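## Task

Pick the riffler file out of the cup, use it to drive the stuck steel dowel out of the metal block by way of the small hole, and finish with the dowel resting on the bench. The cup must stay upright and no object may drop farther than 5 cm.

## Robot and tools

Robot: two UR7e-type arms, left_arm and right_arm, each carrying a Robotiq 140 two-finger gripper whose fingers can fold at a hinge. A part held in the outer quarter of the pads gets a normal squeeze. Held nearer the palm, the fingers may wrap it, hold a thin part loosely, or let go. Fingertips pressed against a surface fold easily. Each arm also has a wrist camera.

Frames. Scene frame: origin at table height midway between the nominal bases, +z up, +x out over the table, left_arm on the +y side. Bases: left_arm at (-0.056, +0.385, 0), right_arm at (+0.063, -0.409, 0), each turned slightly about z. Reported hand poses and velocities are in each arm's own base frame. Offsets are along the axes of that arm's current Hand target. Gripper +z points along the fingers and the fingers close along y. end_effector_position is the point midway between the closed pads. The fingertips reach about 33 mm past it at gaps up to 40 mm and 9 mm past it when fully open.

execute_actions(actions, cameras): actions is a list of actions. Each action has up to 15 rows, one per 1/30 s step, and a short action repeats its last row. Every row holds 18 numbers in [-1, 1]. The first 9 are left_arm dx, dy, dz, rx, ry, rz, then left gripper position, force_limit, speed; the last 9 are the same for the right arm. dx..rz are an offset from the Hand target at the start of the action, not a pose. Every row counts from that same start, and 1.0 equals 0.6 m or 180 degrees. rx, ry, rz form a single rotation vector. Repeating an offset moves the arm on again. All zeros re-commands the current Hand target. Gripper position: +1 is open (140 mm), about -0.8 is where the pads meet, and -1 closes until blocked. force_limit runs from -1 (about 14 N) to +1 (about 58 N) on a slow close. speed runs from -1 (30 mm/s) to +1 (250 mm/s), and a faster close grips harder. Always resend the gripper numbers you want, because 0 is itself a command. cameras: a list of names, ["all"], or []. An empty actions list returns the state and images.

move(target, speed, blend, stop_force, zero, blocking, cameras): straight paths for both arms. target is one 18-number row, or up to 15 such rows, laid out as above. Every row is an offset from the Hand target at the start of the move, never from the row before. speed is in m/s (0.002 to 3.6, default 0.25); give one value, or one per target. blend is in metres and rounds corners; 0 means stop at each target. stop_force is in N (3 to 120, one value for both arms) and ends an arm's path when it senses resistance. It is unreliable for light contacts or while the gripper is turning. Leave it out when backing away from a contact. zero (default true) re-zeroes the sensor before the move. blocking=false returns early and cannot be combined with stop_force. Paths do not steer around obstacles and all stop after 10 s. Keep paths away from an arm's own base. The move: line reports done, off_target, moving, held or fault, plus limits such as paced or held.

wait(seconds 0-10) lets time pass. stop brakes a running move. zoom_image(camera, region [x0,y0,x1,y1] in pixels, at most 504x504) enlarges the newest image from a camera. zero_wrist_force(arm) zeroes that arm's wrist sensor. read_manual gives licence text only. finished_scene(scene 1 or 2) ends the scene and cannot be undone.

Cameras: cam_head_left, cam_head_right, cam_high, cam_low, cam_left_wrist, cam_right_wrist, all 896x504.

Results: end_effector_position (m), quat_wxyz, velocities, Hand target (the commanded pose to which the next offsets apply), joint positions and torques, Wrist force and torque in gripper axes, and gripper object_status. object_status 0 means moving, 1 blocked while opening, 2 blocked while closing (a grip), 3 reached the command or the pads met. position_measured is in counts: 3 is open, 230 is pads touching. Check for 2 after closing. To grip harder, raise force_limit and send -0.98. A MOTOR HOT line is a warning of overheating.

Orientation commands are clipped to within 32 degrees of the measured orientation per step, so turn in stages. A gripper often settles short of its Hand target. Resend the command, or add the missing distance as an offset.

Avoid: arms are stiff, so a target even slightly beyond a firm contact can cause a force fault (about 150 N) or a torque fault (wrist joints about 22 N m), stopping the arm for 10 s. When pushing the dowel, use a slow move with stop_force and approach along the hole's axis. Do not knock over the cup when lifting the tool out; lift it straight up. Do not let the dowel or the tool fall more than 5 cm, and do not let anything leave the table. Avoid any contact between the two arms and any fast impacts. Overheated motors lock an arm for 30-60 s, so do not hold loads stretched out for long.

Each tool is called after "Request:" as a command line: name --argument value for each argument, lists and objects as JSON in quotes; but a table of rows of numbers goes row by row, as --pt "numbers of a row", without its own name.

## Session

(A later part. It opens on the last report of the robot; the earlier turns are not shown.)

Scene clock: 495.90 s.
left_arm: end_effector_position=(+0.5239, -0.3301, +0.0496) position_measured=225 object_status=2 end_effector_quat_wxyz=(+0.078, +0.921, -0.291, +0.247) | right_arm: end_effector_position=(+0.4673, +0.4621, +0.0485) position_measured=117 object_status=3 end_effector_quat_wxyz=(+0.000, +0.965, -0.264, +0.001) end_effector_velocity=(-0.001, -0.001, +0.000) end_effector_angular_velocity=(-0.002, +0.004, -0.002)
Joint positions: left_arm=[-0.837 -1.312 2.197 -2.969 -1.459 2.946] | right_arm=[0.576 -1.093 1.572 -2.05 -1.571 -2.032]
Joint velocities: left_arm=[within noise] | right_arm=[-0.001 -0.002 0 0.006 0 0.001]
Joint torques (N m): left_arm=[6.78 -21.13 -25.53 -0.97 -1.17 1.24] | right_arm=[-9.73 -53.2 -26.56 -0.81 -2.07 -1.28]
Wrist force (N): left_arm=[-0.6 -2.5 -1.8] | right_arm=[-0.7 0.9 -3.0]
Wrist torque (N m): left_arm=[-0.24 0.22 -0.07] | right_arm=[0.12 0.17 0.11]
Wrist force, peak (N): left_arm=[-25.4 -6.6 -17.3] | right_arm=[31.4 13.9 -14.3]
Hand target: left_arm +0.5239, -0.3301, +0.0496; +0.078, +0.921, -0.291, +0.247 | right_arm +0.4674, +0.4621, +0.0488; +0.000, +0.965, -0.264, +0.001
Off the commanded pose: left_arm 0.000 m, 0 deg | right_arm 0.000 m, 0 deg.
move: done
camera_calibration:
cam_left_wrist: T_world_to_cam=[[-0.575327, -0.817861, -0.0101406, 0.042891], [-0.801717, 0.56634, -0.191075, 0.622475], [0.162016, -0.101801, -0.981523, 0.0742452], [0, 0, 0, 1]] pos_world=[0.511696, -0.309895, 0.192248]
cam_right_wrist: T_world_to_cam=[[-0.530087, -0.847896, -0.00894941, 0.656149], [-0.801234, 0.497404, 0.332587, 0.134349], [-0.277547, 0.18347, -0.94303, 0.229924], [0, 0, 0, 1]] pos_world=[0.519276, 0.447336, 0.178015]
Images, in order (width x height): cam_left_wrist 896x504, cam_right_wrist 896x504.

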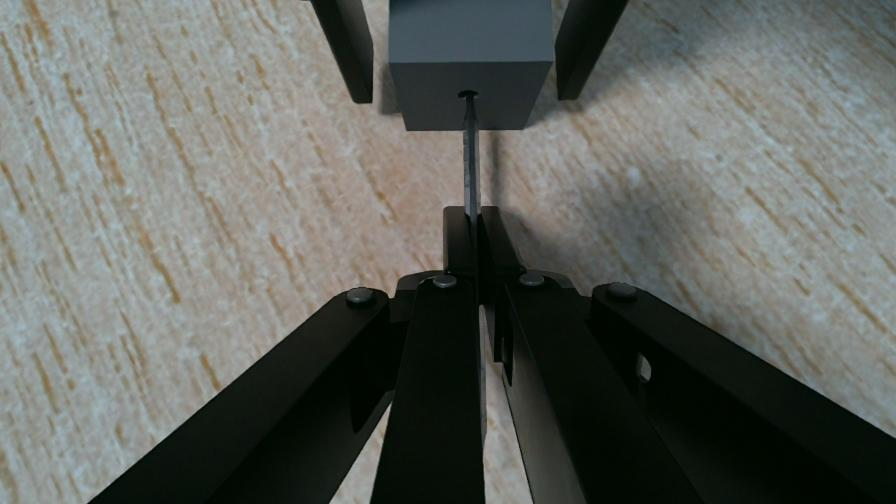

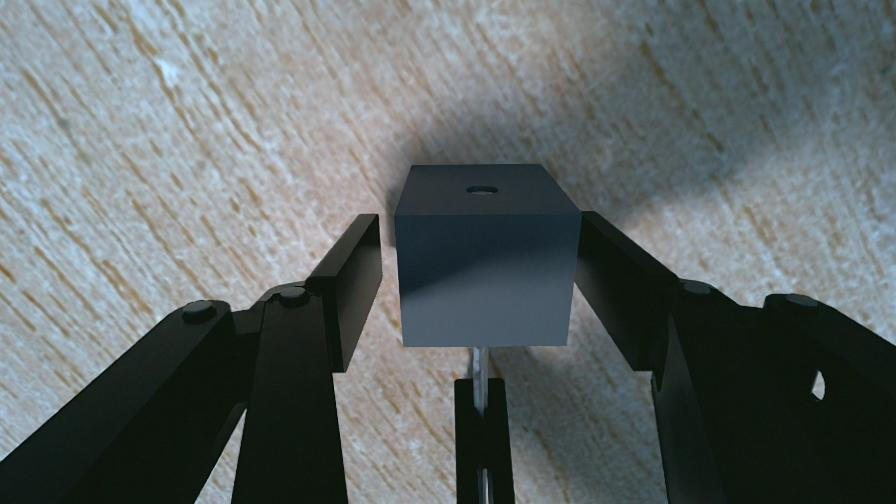

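Request:
wait --seconds 0 --cameras '["cam_low", "cam_head_left", "cam_head_right"]'

Request:
zoom_image --camera "cam_low" --region '[470, 235, 540, 280]'

Request:
zoom_image --camera "cam_head_right" --region '[360, 210, 440, 290]'

Scene clock: 508.53 s.
left_arm: end_effector_position=(+0.5239, -0.3301, +0.0496) position_measured=225 object_status=2 end_effector_quat_wxyz=(+0.078, +0.921, -0.291, +0.247) | right_arm: end_effector_position=(+0.4674, +0.4621, +0.0488) position_measured=117 object_status=3 end_effector_quat_wxyz=(+0.000, +0.965, -0.264, +0.001)
Joint positions: left_arm=[-0.837 -1.312 2.197 -2.969 -1.459 2.946] | right_arm=[0.576 -1.094 1.571 -2.05 -1.571 -2.032]
Joint torques (N m): left_arm=[7.94 -20.74 -25.3 -1.18 -1.13 1.18] | right_arm=[-8.1 -54.06 -36.19 -0.95 -1.39 -1.34]
Wrist force (N): left_arm=[-0.6 -2.5 -2.0] | right_arm=[-1.1 0.9 -2.9]
Wrist torque (N m): left_arm=[-0.23 0.21 -0.07] | right_arm=[0.12 0.27 0.11]
Wrist force, peak (N): left_arm=[-0.7 -2.5 -2.1] | right_arm=[-1.3 1.2 -3.4]
Hand target: left_arm +0.5239, -0.3301, +0.0496; +0.078, +0.921, -0.291, +0.247 | right_arm +0.4674, +0.4621, +0.0488; +0.000, +0.965, -0.264, +0.001
Tool commands: left_gripper/position=-1.0 left_gripper/force_limit=+1.0 left_gripper/speed=-1.0 right_gripper/position=+0.1 right_gripper/force_limit=+0.6 right_gripper/speed=-1.0
Off the commanded pose: left_arm 0.000 m, 0 deg | right_arm 0.000 m, 0 deg.
Images, in order (width x height): cam_head_left 896x504, cam_head_right 896x504, cam_low 896x504.

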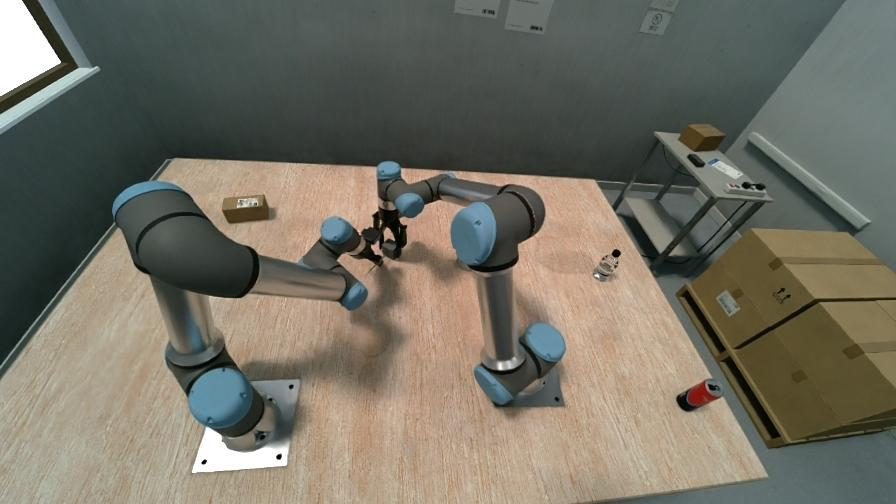

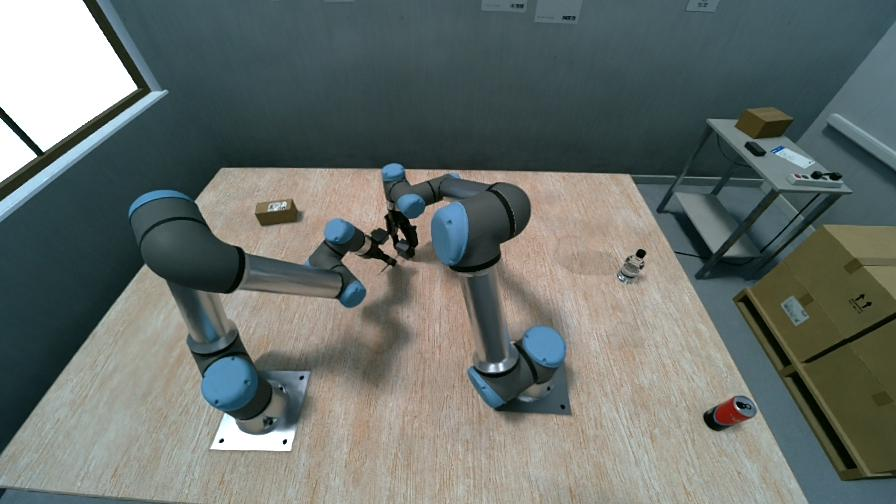

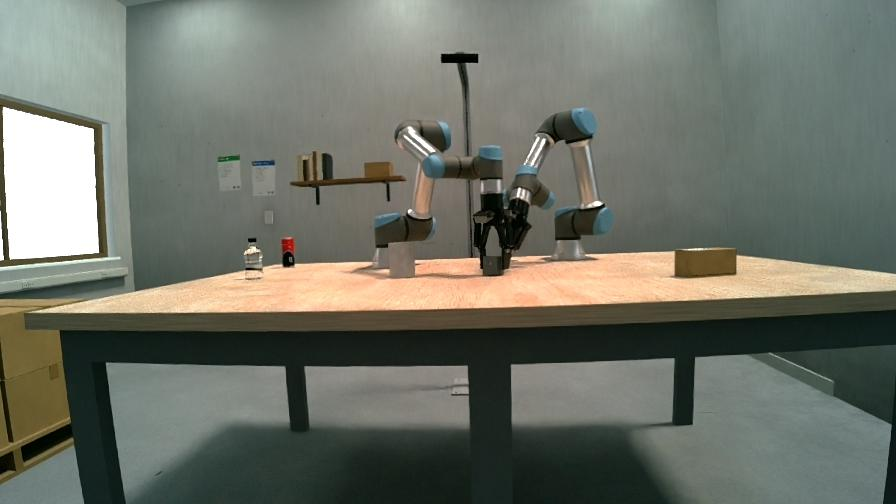

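Scaled by 7.200 from the camera's 896x504 image, which has a finer 1280x720 frame.

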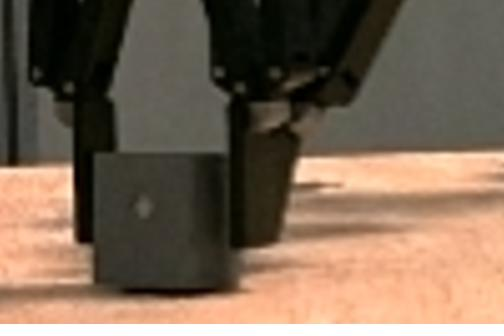

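Scaled by 6.300 from the camera's 896x504 image, which has a finer 1280x720 frame.

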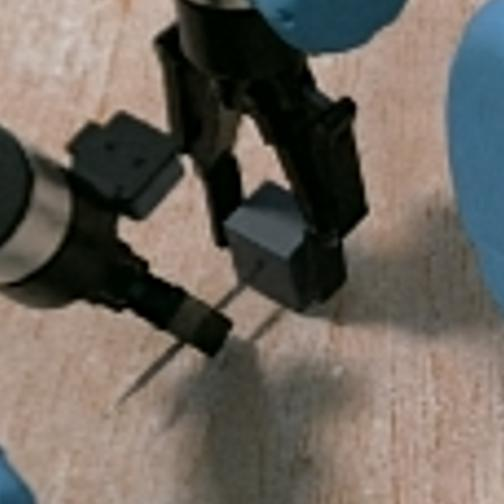

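Request:
move --target '[-0.01443, 0.0003, -0.00833, 0, 0, 0, -1, 1, -1, 0, 0, 0, 0, 0, 0, 0.1, 0.6, -1]' --speed 0.03 --cameras '["cam_left_wrist", "cam_right_wrist"]'

Request:
zoom_image --camera "cam_left_wrist" --region '[380, 0, 560, 220]'

Request:
zoom_image --camera "cam_right_wrist" --region '[340, 120, 620, 360]'

Scene clock: 511.97 s.
left_arm: end_effector_position=(+0.5156, -0.3244, +0.0496) position_measured=225 object_status=2 end_effector_quat_wxyz=(+0.078, +0.921, -0.291, +0.247) | right_arm: end_effector_position=(+0.4674, +0.4621, +0.0488) position_measured=117 object_status=3 end_effector_quat_wxyz=(+0.000, +0.965, -0.264, +0.001)
Joint positions: left_arm=[-0.843 -1.332 2.224 -2.977 -1.456 2.941] | right_arm=[0.576 -1.094 1.571 -2.05 -1.571 -2.032]
Joint torques (N m): left_arm=[-4.4 -19.54 -25.05 -3.39 0.76 0.21] | right_arm=[-7.91 -52.96 -35.28 -1.09 -0.17 -1.56]
Wrist force (N): left_arm=[0.6 -1.8 -0.9] | right_arm=[-1.1 1.0 -3.1]
Wrist torque (N m): left_arm=[-0.19 0.28 -0.06] | right_arm=[0.14 0.26 0.11]
Wrist force, peak (N): left_arm=[-0.6 -2.6 -1.9] | right_arm=[-0.9 1.1 -3.5]
Hand target: left_arm +0.5156, -0.3245, +0.0496; +0.078, +0.921, -0.291, +0.247 | right_arm +0.4674, +0.4621, +0.0488; +0.000, +0.965, -0.264, +0.001
Off the commanded pose: left_arm 0.000 m, 0 deg | right_arm 0.000 m, 0 deg.
move: done
camera_calibration:
cam_left_wrist: T_world_to_cam=[[-0.57534, -0.817853, -0.0100603, 0.0426315], [-0.801708, 0.566333, -0.191131, 0.612573], [0.162014, -0.1019, -0.981513, 0.0761449], [0, 0, 0, 1]] pos_world=[0.503296, -0.304295, 0.192248]
cam_right_wrist: T_world_to_cam=[[-0.530082, -0.847898, -0.00909705, 0.656177], [-0.80127, 0.497364, 0.332558, 0.134292], [-0.27745, 0.183572, -0.943039, 0.230113], [0, 0, 0, 1]] pos_world=[0.519276, 0.447337, 0.178316]
Images, in order (width x height): cam_left_wrist 896x504, cam_right_wrist 896x504.

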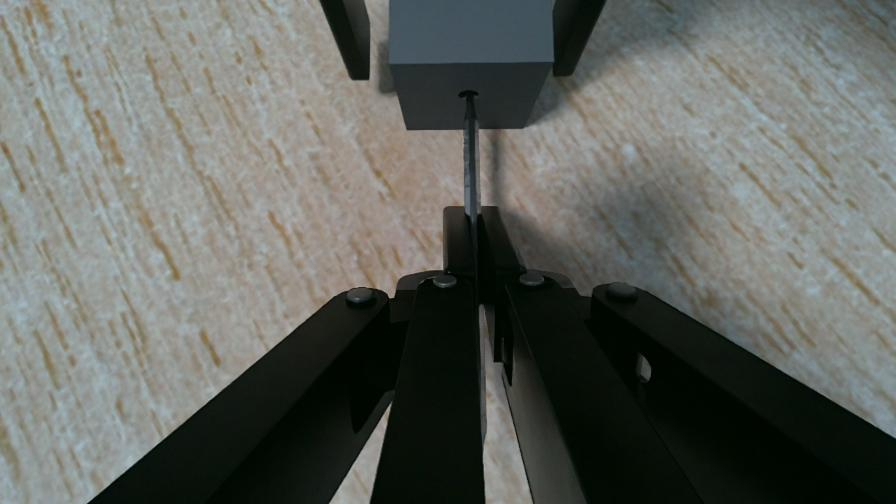

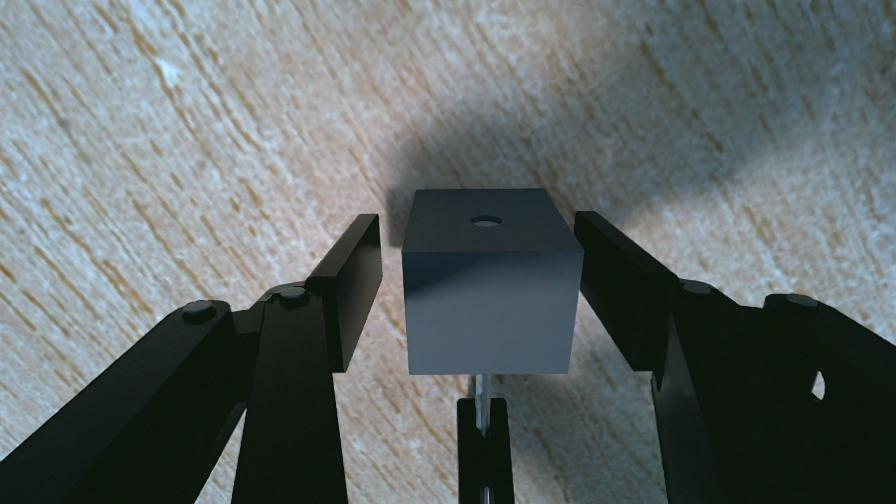

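Scaled by 2.291 from the camera's 896x504 image, which has a finer 1280x720 frame.

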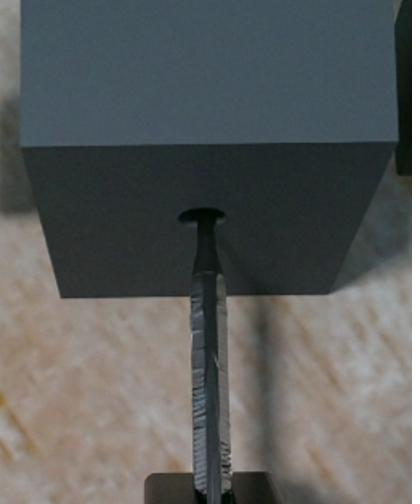

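Scaled by 1.800 from the camera's 896x504 image, which has a finer 1280x720 frame.

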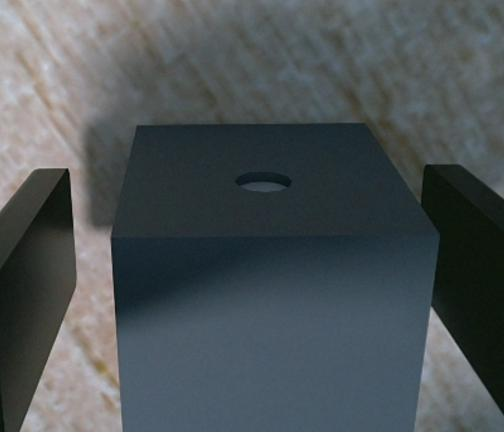

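Request:
execute_actions --actions '[]' --cameras '["cam_left_wrist", "cam_right_wrist"]'

Scene clock: 518.70 s.
left_arm: end_effector_position=(+0.5156, -0.3245, +0.0496) position_measured=225 object_status=2 end_effector_quat_wxyz=(+0.078, +0.921, -0.291, +0.247) | right_arm: end_effector_position=(+0.4674, +0.4621, +0.0488) position_measured=117 object_status=3 end_effector_quat_wxyz=(+0.000, +0.965, -0.264, +0.001)
Joint positions: left_arm=[-0.843 -1.331 2.224 -2.977 -1.456 2.941] | right_arm=[0.576 -1.094 1.571 -2.05 -1.571 -2.032]
Joint velocities: within noise
Joint torques (N m): left_arm=[5.9 -17.29 -23.5 -0.4 -1.06 1.33] | right_arm=[-8.81 -52.02 -35.48 -0.88 0.51 -1.08]
Wrist force (N): left_arm=[0.4 -2.1 -1.4] | right_arm=[-0.9 1.0 -3.2]
Wrist torque (N m): left_arm=[-0.23 0.25 -0.07] | right_arm=[0.14 0.22 0.10]
Wrist force, peak (N): left_arm=[0.5 -2.2 -1.4] | right_arm=[-1.1 1.2 -3.4]
Hand target: left_arm +0.5156, -0.3245, +0.0496; +0.078, +0.921, -0.291, +0.247 | right_arm +0.4674, +0.4621, +0.0488; +0.000, +0.965, -0.264, +0.001
Tool commands: left_gripper/position=-1.0 left_gripper/force_limit=+1.0 left_gripper/speed=-1.0 right_gripper/position=+0.1 right_gripper/force_limit=+0.6 right_gripper/speed=-1.0
Off the commanded pose: left_arm 0.000 m, 0 deg | right_arm 0.000 m, 0 deg.
camera_calibration:
cam_left_wrist: T_world_to_cam=[[-0.575327, -0.817861, -0.0101406, 0.0426958], [-0.801717, 0.56634, -0.191075, 0.612649], [0.162016, -0.101801, -0.981523, 0.07616], [0, 0, 0, 1]] pos_world=[0.503396, -0.304295, 0.192248]
cam_right_wrist: T_world_to_cam=[[-0.530082, -0.847898, -0.00909705, 0.656177], [-0.80127, 0.497364, 0.332558, 0.134292], [-0.27745, 0.183572, -0.943039, 0.230113], [0, 0, 0, 1]] pos_world=[0.519276, 0.447337, 0.178316]
Images, in order (width x height): cam_left_wrist 896x504, cam_right_wrist 896x504.

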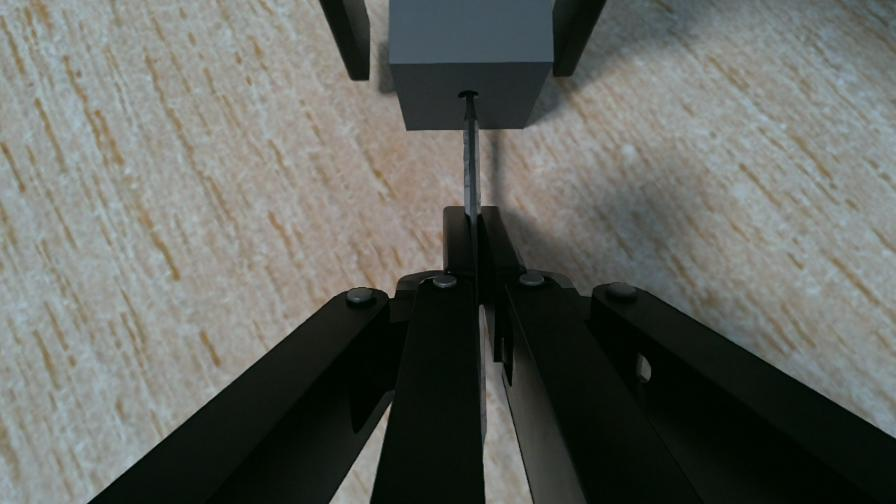

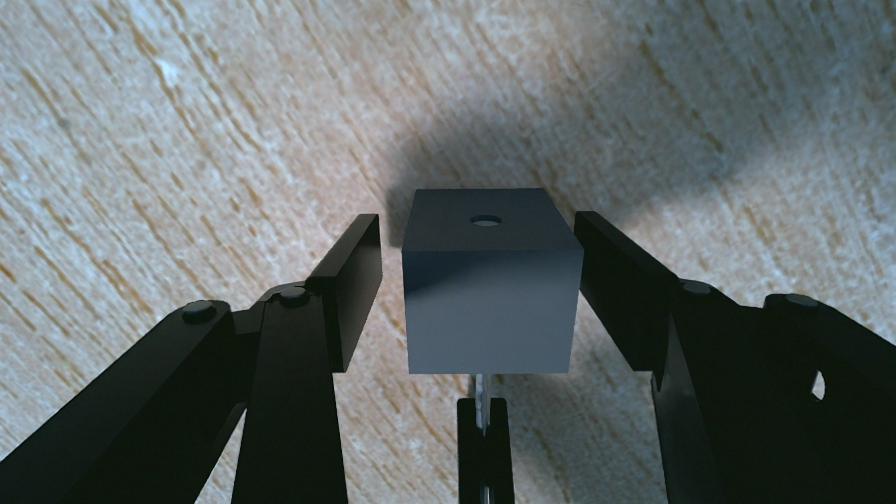

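Request:
move --target '[0.0113, 0, -0.0052, 0, -0.0289, 0, -1, 1, -1, 0, 0, 0, 0, 0, 0, 0.1, 0.6, -1]' --speed 0.02 --cameras '["cam_left_wrist", "cam_right_wrist"]'

Scene clock: 542.57 s.
left_arm: end_effector_position=(+0.5192, -0.3270, +0.0557) position_measured=225 object_status=2 end_effector_quat_wxyz=(+0.065, +0.931, -0.294, +0.205) end_effector_velocity=(+0.000, +0.000, +0.000) end_effector_angular_velocity=(-0.002, -0.001, +0.001) | right_arm: end_effector_position=(+0.4674, +0.4621, +0.0488) position_measured=117 object_status=3 end_effector_quat_wxyz=(+0.000, +0.965, -0.264, +0.001)
Joint positions: left_arm=[-0.828 -1.338 2.13 -2.787 -1.48 2.945] | right_arm=[0.576 -1.094 1.571 -2.05 -1.571 -2.032]
Joint velocities: left_arm=[0.001 0.001 0.003 -0.006 0 -0.001] | right_arm=[within noise]
Joint torques (N m): left_arm=[6.67 -25 -12.07 -5.51 0.29 0.91] | right_arm=[-6.55 -48.22 -35.75 -1.1 1.68 -1.44]
Wrist force (N): left_arm=[0.0 -0.3 -0.5] | right_arm=[-0.6 1.1 -3.2]
Wrist torque (N m): left_arm=[-0.25 0.22 -0.01] | right_arm=[0.16 0.15 0.10]
Wrist force, peak (N): left_arm=[0.7 -1.9 -1.7] | right_arm=[-0.9 1.0 -3.5]
Hand target: left_arm +0.5192, -0.3269, +0.0557; +0.065, +0.931, -0.294, +0.205 | right_arm +0.4674, +0.4621, +0.0488; +0.000, +0.965, -0.264, +0.001
Off the commanded pose: left_arm 0.000 m, 0 deg | right_arm 0.000 m, 0 deg.
move: done
camera_calibration:
cam_left_wrist: T_world_to_cam=[[-0.576147, -0.817286, -0.00988162, 0.0433164], [-0.812547, 0.574031, -0.101273, 0.62123], [0.0884415, -0.050319, -0.99481, 0.137129], [0, 0, 0, 1]] pos_world=[0.517607, -0.314303, 0.199759]
cam_right_wrist: T_world_to_cam=[[-0.530082, -0.847898, -0.00909705, 0.656177], [-0.80127, 0.497364, 0.332558, 0.134292], [-0.27745, 0.183572, -0.943039, 0.230113], [0, 0, 0, 1]] pos_world=[0.519276, 0.447337, 0.178316]
Images, in order (width x height): cam_left_wrist 896x504, cam_right_wrist 896x504.

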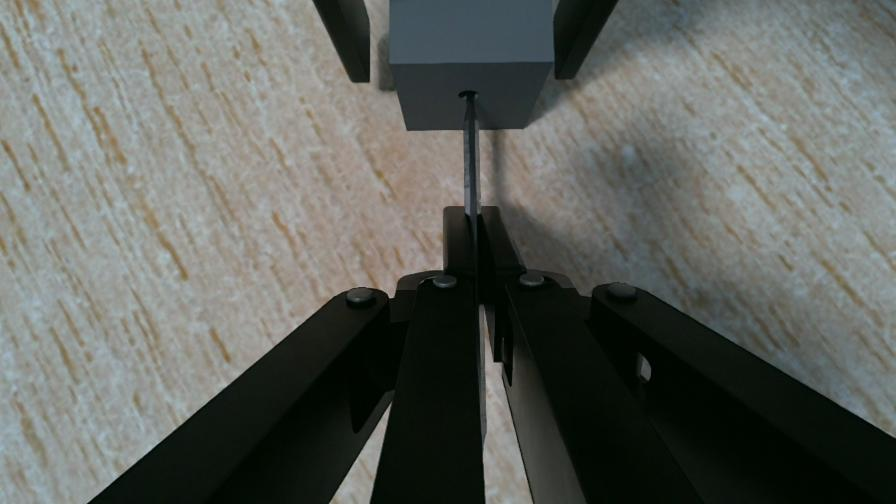

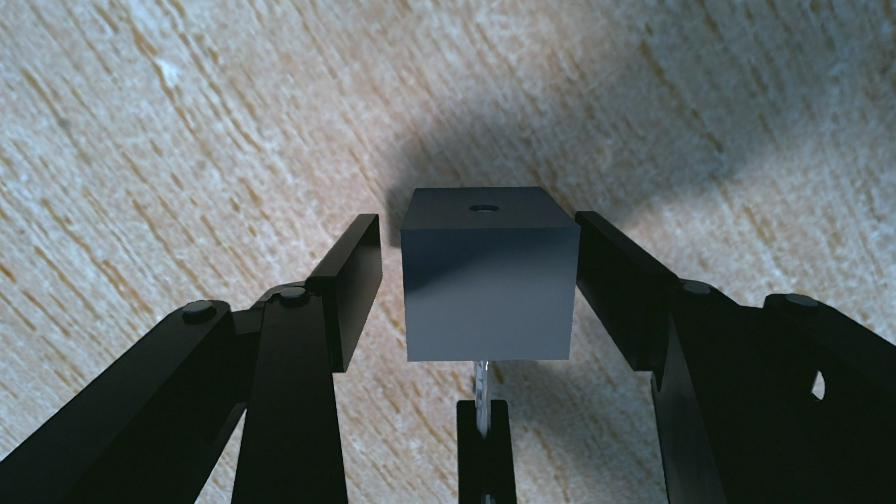

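Request:
move --target '[0, 0, 0, 0, 0, 0, -1, 1, -1, -0.0117, 0.0035, 0, 0, 0, 0, 0.1, 0.6, -1]' --speed 0.05 --cameras '["cam_right_wrist"]'

Request:
move --target '[0, 0, 0, 0, 0, 0, -1, 1, -1, 0, 0, 0, 0, 0, 0, -1, 1, -1]' --cameras '["cam_left_wrist", "cam_right_wrist"]'

Scene clock: 549.50 s.
left_arm: end_effector_position=(+0.5192, -0.3269, +0.0557) position_measured=225 object_status=2 end_effector_quat_wxyz=(+0.065, +0.931, -0.294, +0.205) | right_arm: end_effector_position=(+0.4601, +0.4639, +0.0488) position_measured=117 object_status=3 end_effector_quat_wxyz=(+0.000, +0.965, -0.264, +0.001)
Joint positions: left_arm=[-0.828 -1.338 2.13 -2.788 -1.48 2.945] | right_arm=[0.584 -1.102 1.584 -2.054 -1.571 -2.024]
Joint torques (N m): left_arm=[-6.83 -21.08 -11.26 -5.08 1.31 -1.07] | right_arm=[-6.78 -40.73 -23.73 -4.75 1.94 0.19]
Wrist force (N): left_arm=[0.0 -0.3 -0.6] | right_arm=[-0.7 1.2 -3.2]
Wrist torque (N m): left_arm=[-0.27 0.27 0.00] | right_arm=[0.17 0.19 0.11]
Wrist force, peak (N): left_arm=[0.2 -0.4 -0.9] | right_arm=[-1.2 1.2 -3.5]
Hand target: left_arm +0.5192, -0.3269, +0.0557; +0.065, +0.931, -0.294, +0.205 | right_arm +0.4603, +0.4639, +0.0488; +0.000, +0.965, -0.264, +0.001
Off the commanded pose: left_arm 0.000 m, 0 deg | right_arm 0.000 m, 0 deg.
move: done
camera_calibration:
cam_right_wrist: T_world_to_cam=[[-0.530014, -0.84794, -0.00912532, 0.653823], [-0.801316, 0.497292, 0.332557, 0.127602], [-0.27745, 0.183572, -0.943039, 0.227758], [0, 0, 0, 1]] pos_world=[0.511976, 0.449137, 0.178316]
Images, in order (width x height): cam_right_wrist 896x504.

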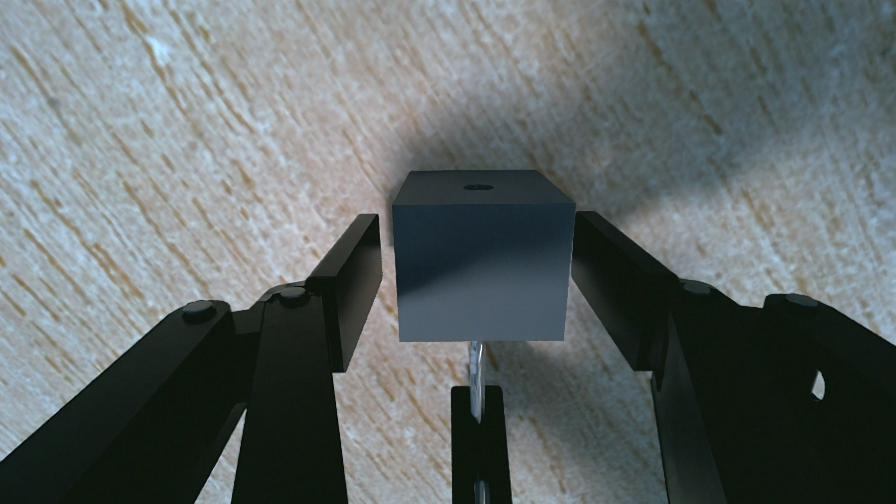

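Scene clock: 550.97 s.
left_arm: end_effector_position=(+0.5192, -0.3269, +0.0556) position_measured=225 object_status=2 end_effector_quat_wxyz=(+0.065, +0.931, -0.294, +0.205) | right_arm: end_effector_position=(+0.4603, +0.4639, +0.0488) position_measured=156 object_status=0 end_effector_quat_wxyz=(+0.000, +0.965, -0.264, +0.001)
Joint positions: left_arm=[-0.828 -1.338 2.13 -2.788 -1.48 2.945] | right_arm=[0.584 -1.102 1.584 -2.054 -1.571 -2.024]
Joint torques (N m): left_arm=[-6.35 -20.92 -14.43 -5.7 1.13 -1.01] | right_arm=[-7.94 -34.27 -26.26 -0.88 0.8 -1.51]
Wrist force (N): left_arm=[-1.3 -1.6 -2.2] | right_arm=[-1.3 2.4 -14.8]
Wrist torque (N m): left_arm=[-0.21 0.27 -0.08] | right_arm=[0.53 0.26 0.08]
Wrist force, peak (N): left_arm=[-1.4 -1.6 -2.6] | right_arm=[-1.3 2.4 -14.8]
Hand target: left_arm +0.5192, -0.3269, +0.0557; +0.065, +0.931, -0.294, +0.205 | right_arm +0.4603, +0.4639, +0.0488; +0.000, +0.965, -0.264, +0.001
Off the commanded pose: left_arm 0.000 m, 0 deg | right_arm 0.000 m, 0 deg.
move: done
camera_calibration:
cam_left_wrist: T_world_to_cam=[[-0.576141, -0.81729, -0.00996295, 0.0433271], [-0.812551, 0.574034, -0.101216, 0.621212], [0.0884419, -0.0502193, -0.994815, 0.137061], [0, 0, 0, 1]] pos_world=[0.517607, -0.314303, 0.199659]
cam_right_wrist: T_world_to_cam=[[-0.530014, -0.84794, -0.00912532, 0.653844], [-0.801316, 0.497292, 0.332557, 0.127812], [-0.27745, 0.183572, -0.943039, 0.227832], [0, 0, 0, 1]] pos_world=[0.512176, 0.449037, 0.178316]
Images, in order (width x height): cam_left_wrist 896x504, cam_right_wrist 896x504.

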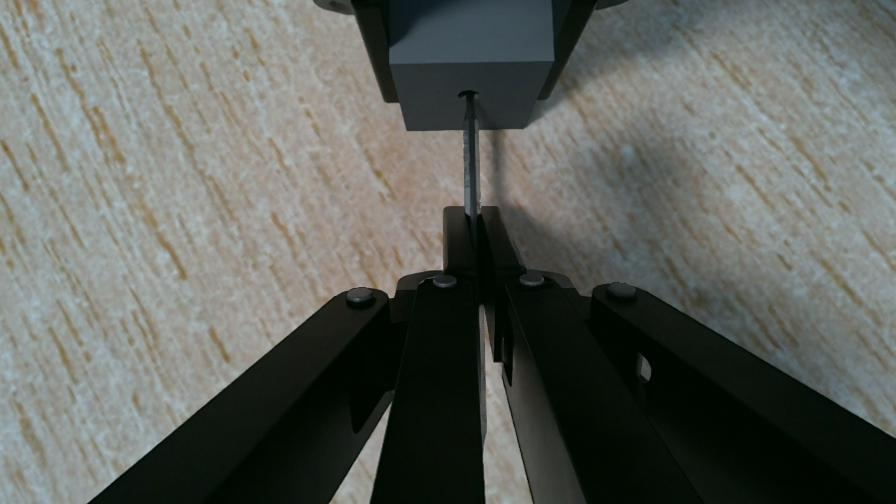

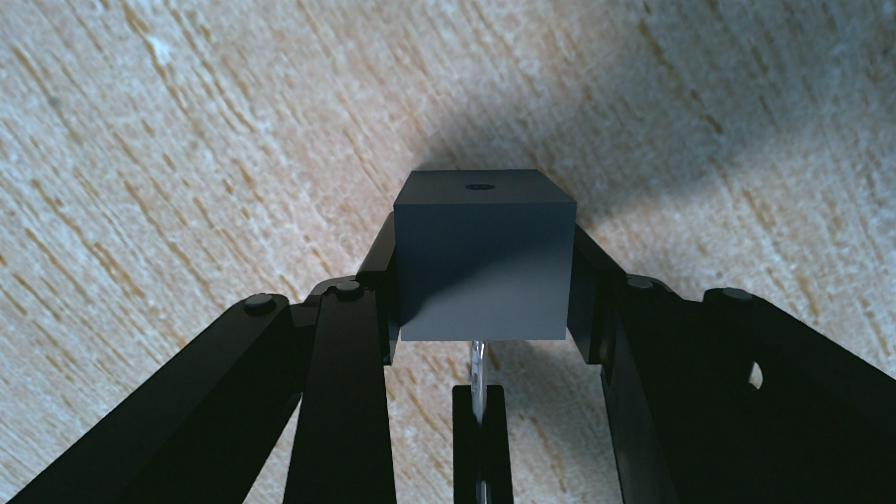

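Request:
wait --seconds 0.7

Scene clock: 552.87 s.
left_arm: end_effector_position=(+0.5192, -0.3269, +0.0556) position_measured=225 object_status=2 end_effector_quat_wxyz=(+0.065, +0.931, -0.294, +0.205) | right_arm: end_effector_position=(+0.4603, +0.4639, +0.0488) position_measured=156 object_status=2 end_effector_quat_wxyz=(+0.000, +0.965, -0.264, +0.001)
Joint positions: left_arm=[-0.828 -1.338 2.13 -2.788 -1.48 2.945] | right_arm=[0.584 -1.102 1.584 -2.054 -1.571 -2.024]
Joint torques (N m): left_arm=[-6.21 -21.04 -22.96 -5.89 1.23 -1.08] | right_arm=[-4.98 -33.2 -13.21 -0.56 -1.47 -1.75]
Wrist force (N): left_arm=[-1.4 -1.6 -2.3] | right_arm=[-1.2 2.5 -14.6]
Wrist torque (N m): left_arm=[-0.21 0.28 -0.08] | right_arm=[0.56 0.25 0.08]
Wrist force, peak (N): left_arm=[-1.4 -1.7 -2.6] | right_arm=[-1.4 2.3 -14.9]
Hand target: left_arm +0.5192, -0.3269, +0.0557; +0.065, +0.931, -0.294, +0.205 | right_arm +0.4603, +0.4639, +0.0488; +0.000, +0.965, -0.264, +0.001
Tool commands: left_gripper/position=-1.0 left_gripper/force_limit=+1.0 left_gripper/speed=-1.0 right_gripper/position=-1.0 right_gripper/force_limit=+1.0 right_gripper/speed=-1.0
Off the commanded pose: left_arm 0.000 m, 0 deg | right_arm 0.000 m, 0 deg.
wait: 0.70 s; at rest from the start

Request:
move --target '[0.0454, 0, 0.021, 0, 0, 0, -1, 1, -1, 0, 0, 0, 0, 0, 0, -1, 1, -1]' --speed 0.01 --stop_force 45 --cameras '["cam_left_wrist", "cam_right_wrist"]'

Scene clock: 561.23 s.
left_arm: end_effector_position=(+0.5406, -0.3420, +0.0557) position_measured=225 object_status=2 end_effector_quat_wxyz=(+0.065, +0.931, -0.294, +0.205) | right_arm: end_effector_position=(+0.4602, +0.4639, +0.0488) position_measured=156 object_status=2 end_effector_quat_wxyz=(+0.000, +0.965, -0.264, +0.001)
Joint positions: left_arm=[-0.817 -1.286 2.058 -2.768 -1.485 2.955] | right_arm=[0.584 -1.102 1.584 -2.054 -1.571 -2.024]
Joint torques (N m): left_arm=[6.98 -32.45 -35.32 -7.46 -0.25 1.96] | right_arm=[14.16 -55.73 -13.05 -0.67 5.88 -1.46]
Wrist force (N): left_arm=[-32.3 -3.4 -16.6] | right_arm=[32.5 2.9 4.4]
Wrist torque (N m): left_arm=[-0.21 0.49 -0.10] | right_arm=[0.08 0.36 0.00]
Wrist force, peak (N): left_arm=[-39.0 -6.5 -22.1] | right_arm=[41.2 6.0 6.6]
Hand target: left_arm +0.5406, -0.3420, +0.0557; +0.065, +0.931, -0.294, +0.205 (not the last commanded pose) | right_arm +0.4603, +0.4639, +0.0488; +0.000, +0.965, -0.264, +0.001
Off the commanded pose: left_arm 0.004 m, 0 deg | right_arm 0.000 m, 0 deg.
move: held (left_arm; a check stopped the path); limits=held
pose unreachable (left arm): on one or more control steps of this call, first in action 0 (counted from 0), this arm could not follow its commanded pose, so it was not sent that pose on those steps. It may still have moved: this result reports where it is.
cause: moving toward the commanded pose would bring a part of the arm too close to another arm (this arm's gripper and the right arm's gripper, 4 mm apart when this arm was first held).
camera_calibration:
cam_left_wrist: T_world_to_cam=[[-0.576141, -0.81729, -0.00996295, 0.0433971], [-0.812551, 0.574034, -0.101216, 0.647211], [0.0884419, -0.0502193, -0.994815, 0.134415], [0, 0, 0, 1]] pos_world=[0.539007, -0.329303, 0.199659]
cam_right_wrist: T_world_to_cam=[[-0.530082, -0.847898, -0.00909705, 0.653855], [-0.80127, 0.497364, 0.332558, 0.127757], [-0.27745, 0.183572, -0.943039, 0.227831], [0, 0, 0, 1]] pos_world=[0.512176, 0.449037, 0.178316]
Images, in order (width x height): cam_left_wrist 896x504, cam_right_wrist 896x504.

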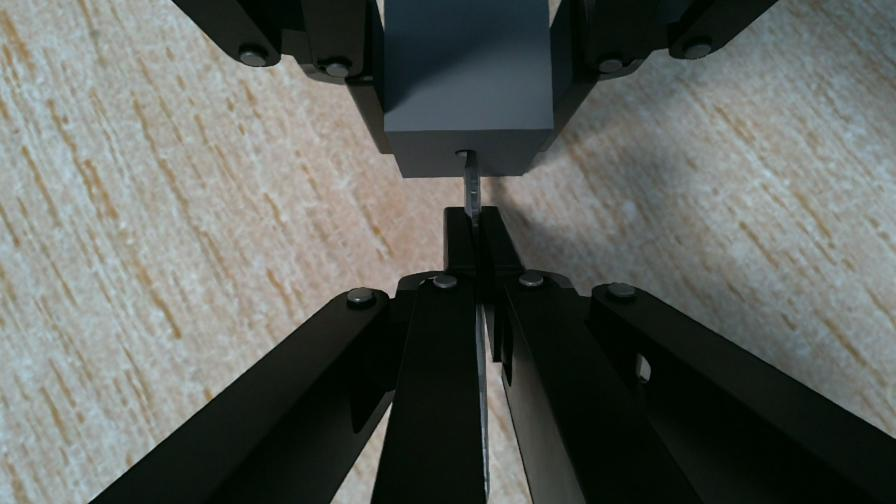

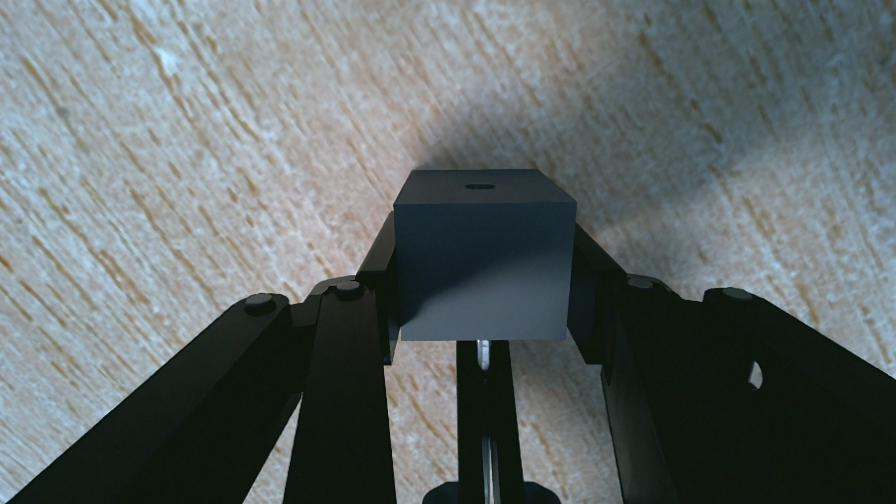

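Request:
zoom_image --camera "cam_left_wrist" --region '[380, 120, 560, 221]'

Request:
zoom_image --camera "cam_right_wrist" --region '[390, 160, 590, 272]'

Request:
zoom_image --camera "cam_left_wrist" --region '[380, 200, 580, 504]'

Scaled by 2.800 from the camera's 896x504 image, which has a finer 1280x720 frame.

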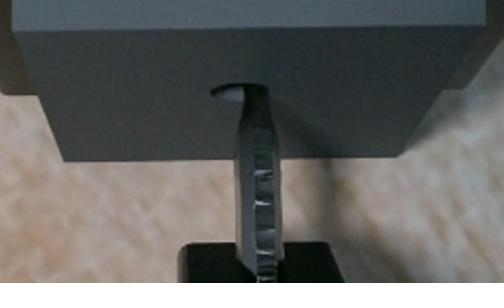

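Scaled by 2.520 from the camera's 896x504 image, which has a finer 1280x720 frame.

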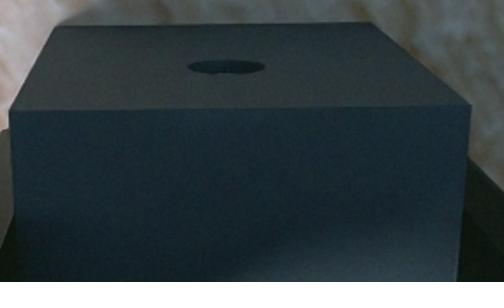

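Scaled by 1.658 from the camera's 896x504 image, which has a finer 1280x720 frame.

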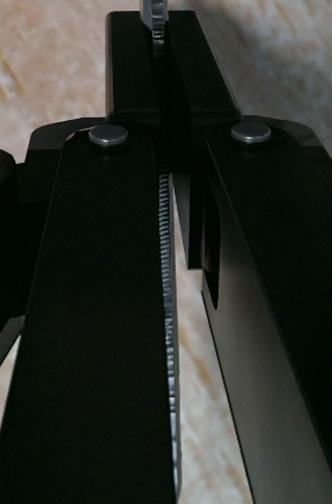

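Request:
wait --seconds 0 --cameras '["cam_low", "cam_head_left"]'

Scene clock: 591.90 s.
left_arm: end_effector_position=(+0.5406, -0.3420, +0.0557) position_measured=225 object_status=2 end_effector_quat_wxyz=(+0.065, +0.931, -0.294, +0.205) | right_arm: end_effector_position=(+0.4603, +0.4639, +0.0488) position_measured=156 object_status=2 end_effector_quat_wxyz=(+0.000, +0.965, -0.264, +0.001)
Joint positions: left_arm=[-0.817 -1.286 2.058 -2.768 -1.485 2.955] | right_arm=[0.584 -1.102 1.584 -2.054 -1.571 -2.024]
Joint torques (N m): left_arm=[0.68 -40.4 -27.62 -9.55 0.03 1.12] | right_arm=[13.39 -51.55 -14.51 -0.57 5.71 -1.14]
Wrist force (N): left_arm=[-31.9 -3.2 -16.6] | right_arm=[32.5 2.7 4.6]
Wrist torque (N m): left_arm=[-0.21 0.50 -0.09] | right_arm=[0.07 0.30 -0.01]
Wrist force, peak (N): left_arm=[-32.4 -3.2 -16.9] | right_arm=[33.1 2.8 4.1]
Hand target: left_arm +0.5406, -0.3420, +0.0557; +0.065, +0.931, -0.294, +0.205 (not the last commanded pose) | right_arm +0.4603, +0.4639, +0.0488; +0.000, +0.965, -0.264, +0.001
Tool commands: left_gripper/position=-1.0 left_gripper/force_limit=+1.0 left_gripper/speed=-1.0 right_gripper/position=-1.0 right_gripper/force_limit=+1.0 right_gripper/speed=-1.0
Off the commanded pose: left_arm 0.004 m, 0 deg | right_arm 0.000 m, 0 deg.
Images, in order (width x height): cam_head_left 896x504, cam_low 896x504.

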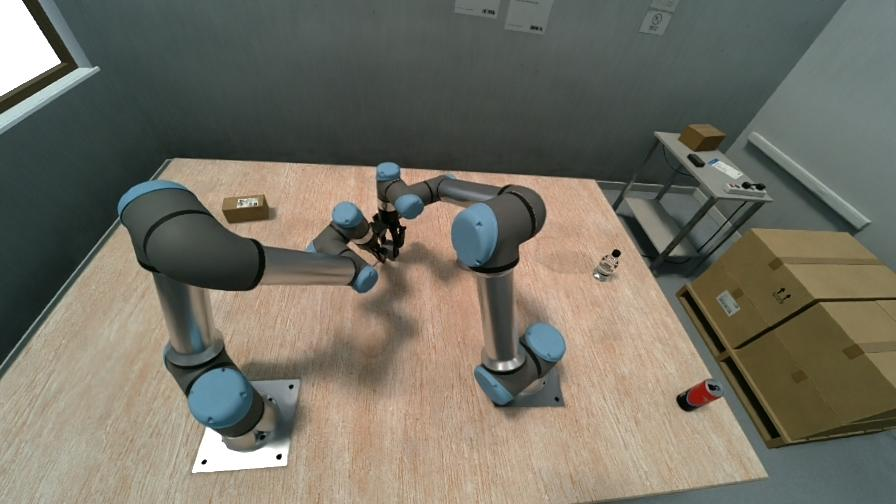

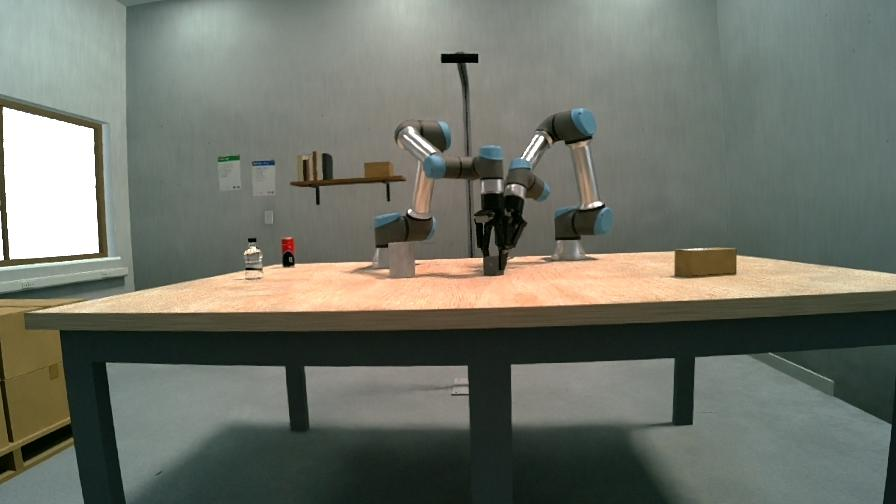

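Request:
zoom_image --camera "cam_low" --region '[460, 220, 550, 290]'

Request:
zoom_image --camera "cam_head_left" --region '[340, 210, 430, 280]'

Scaled by 5.600 from the camera's 896x504 image, which has a finer 1280x720 frame.

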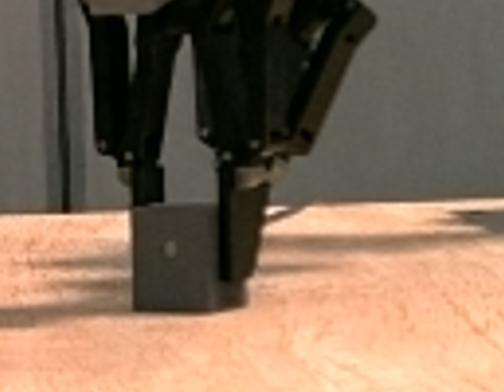

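Scaled by 5.600 from the camera's 896x504 image, which has a finer 1280x720 frame.

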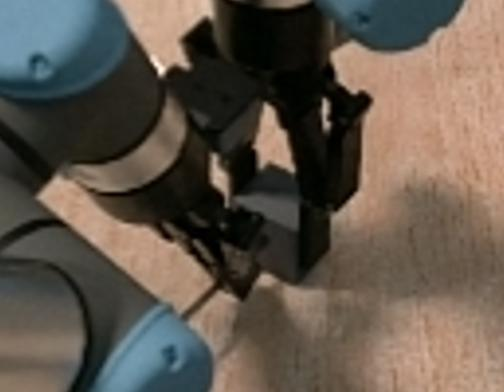

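Request:
move --target '[-0.0133, 0, 0.0063, 0, 0.05, 0, -1, 1, -1, 0, 0, 0, 0, 0, 0, -1, 1, -1]' --speed 0.04 --cameras '["cam_left_wrist", "cam_low"]'

Request:
zoom_image --camera "cam_low" --region '[460, 220, 550, 290]'

Scene clock: 603.80 s.
left_arm: end_effector_position=(+0.5359, -0.3387, +0.0487) position_measured=225 object_status=2 end_effector_quat_wxyz=(+0.088, +0.912, -0.288, +0.278) | right_arm: end_effector_position=(+0.4602, +0.4639, +0.0488) position_measured=156 object_status=2 end_effector_quat_wxyz=(+0.000, +0.965, -0.264, +0.001)
Joint positions: left_arm=[-0.839 -1.271 2.208 -3.086 -1.445 2.952] | right_arm=[0.584 -1.102 1.584 -2.054 -1.571 -2.024]
Joint torques (N m): left_arm=[-2.31 -24.87 -18.78 1.83 -0.9 -0.97] | right_arm=[4.6 -43.97 -13.94 -0.57 1.12 -1.34]
Wrist force (N): left_arm=[5.4 -0.8 -19.9] | right_arm=[5.3 -3.2 2.2]
Wrist torque (N m): left_arm=[-0.44 -0.07 0.19] | right_arm=[0.84 1.24 -0.05]
Wrist force, peak (N): left_arm=[-32.1 -3.1 -16.7] | right_arm=[32.7 2.9 4.5]
Hand target: left_arm +0.5360, -0.3387, +0.0489; +0.088, +0.912, -0.288, +0.278 | right_arm +0.4603, +0.4639, +0.0488; +0.000, +0.965, -0.264, +0.001
Off the commanded pose: left_arm 0.000 m, 0 deg | right_arm 0.000 m, 0 deg.
move: done
camera_calibration:
cam_left_wrist: T_world_to_cam=[[-0.574824, -0.818211, -0.010363, 0.0423124], [-0.789611, 0.557965, -0.255323, 0.630598], [0.21469, -0.138583, -0.9668, 0.0291626], [0, 0, 0, 1]] pos_world=[0.515988, -0.31319, 0.189639]
Images, in order (width x height): cam_low 896x504, cam_left_wrist 896x504.

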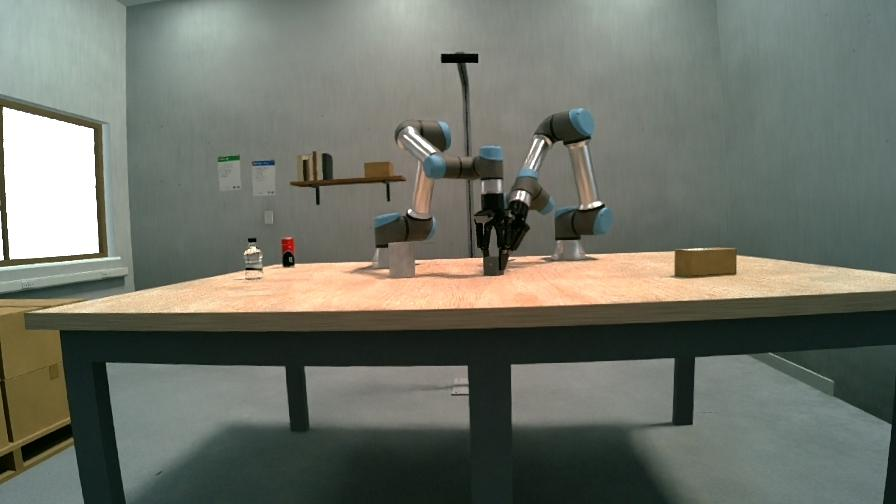

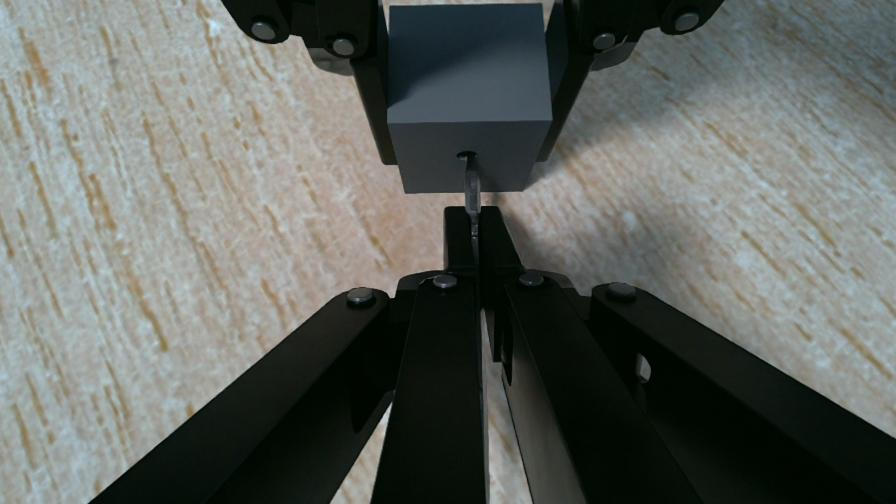

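Scaled by 5.600 from the camera's 896x504 image, which has a finer 1280x720 frame.

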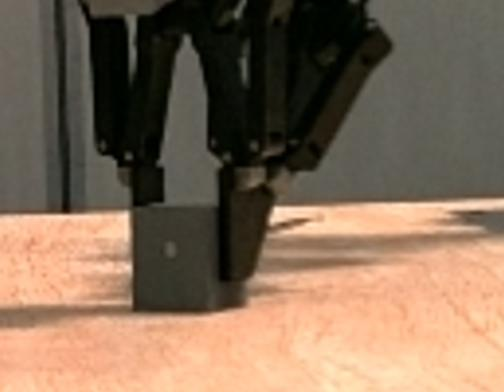

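Request:
move --target '[0.0028, 0, -0.0042, 0, 0, 0, -1, 1, -1, 0, 0, 0, 0, 0, 0, -1, 1, -1]' --speed 0.02

Scene clock: 607.53 s.
left_arm: end_effector_position=(+0.5359, -0.3387, +0.0519) position_measured=225 object_status=2 end_effector_quat_wxyz=(+0.088, +0.912, -0.288, +0.278) | right_arm: end_effector_position=(+0.4603, +0.4639, +0.0488) position_measured=156 object_status=2 end_effector_quat_wxyz=(+0.000, +0.965, -0.264, +0.001)
Joint positions: left_arm=[-0.839 -1.279 2.206 -3.076 -1.445 2.952] | right_arm=[0.584 -1.102 1.584 -2.054 -1.571 -2.024]
Joint torques (N m): left_arm=[6.01 -29.64 -21.27 -2.3 1.03 1.13] | right_arm=[-4.63 -37.95 -13.21 -0.54 -1.17 -1.34]
Wrist force (N): left_arm=[4.3 2.0 -1.3] | right_arm=[-0.5 -1.4 -13.1]
Wrist torque (N m): left_arm=[-0.52 -0.14 0.32] | right_arm=[0.59 0.62 -0.03]
Wrist force, peak (N): left_arm=[5.3 -0.8 -20.8] | right_arm=[-0.5 -1.4 -13.1]
Hand target: left_arm +0.5360, -0.3387, +0.0519; +0.088, +0.912, -0.288, +0.278 | right_arm +0.4603, +0.4639, +0.0488; +0.000, +0.965, -0.264, +0.001
Off the commanded pose: left_arm 0.000 m, 0 deg | right_arm 0.000 m, 0 deg.
move: done


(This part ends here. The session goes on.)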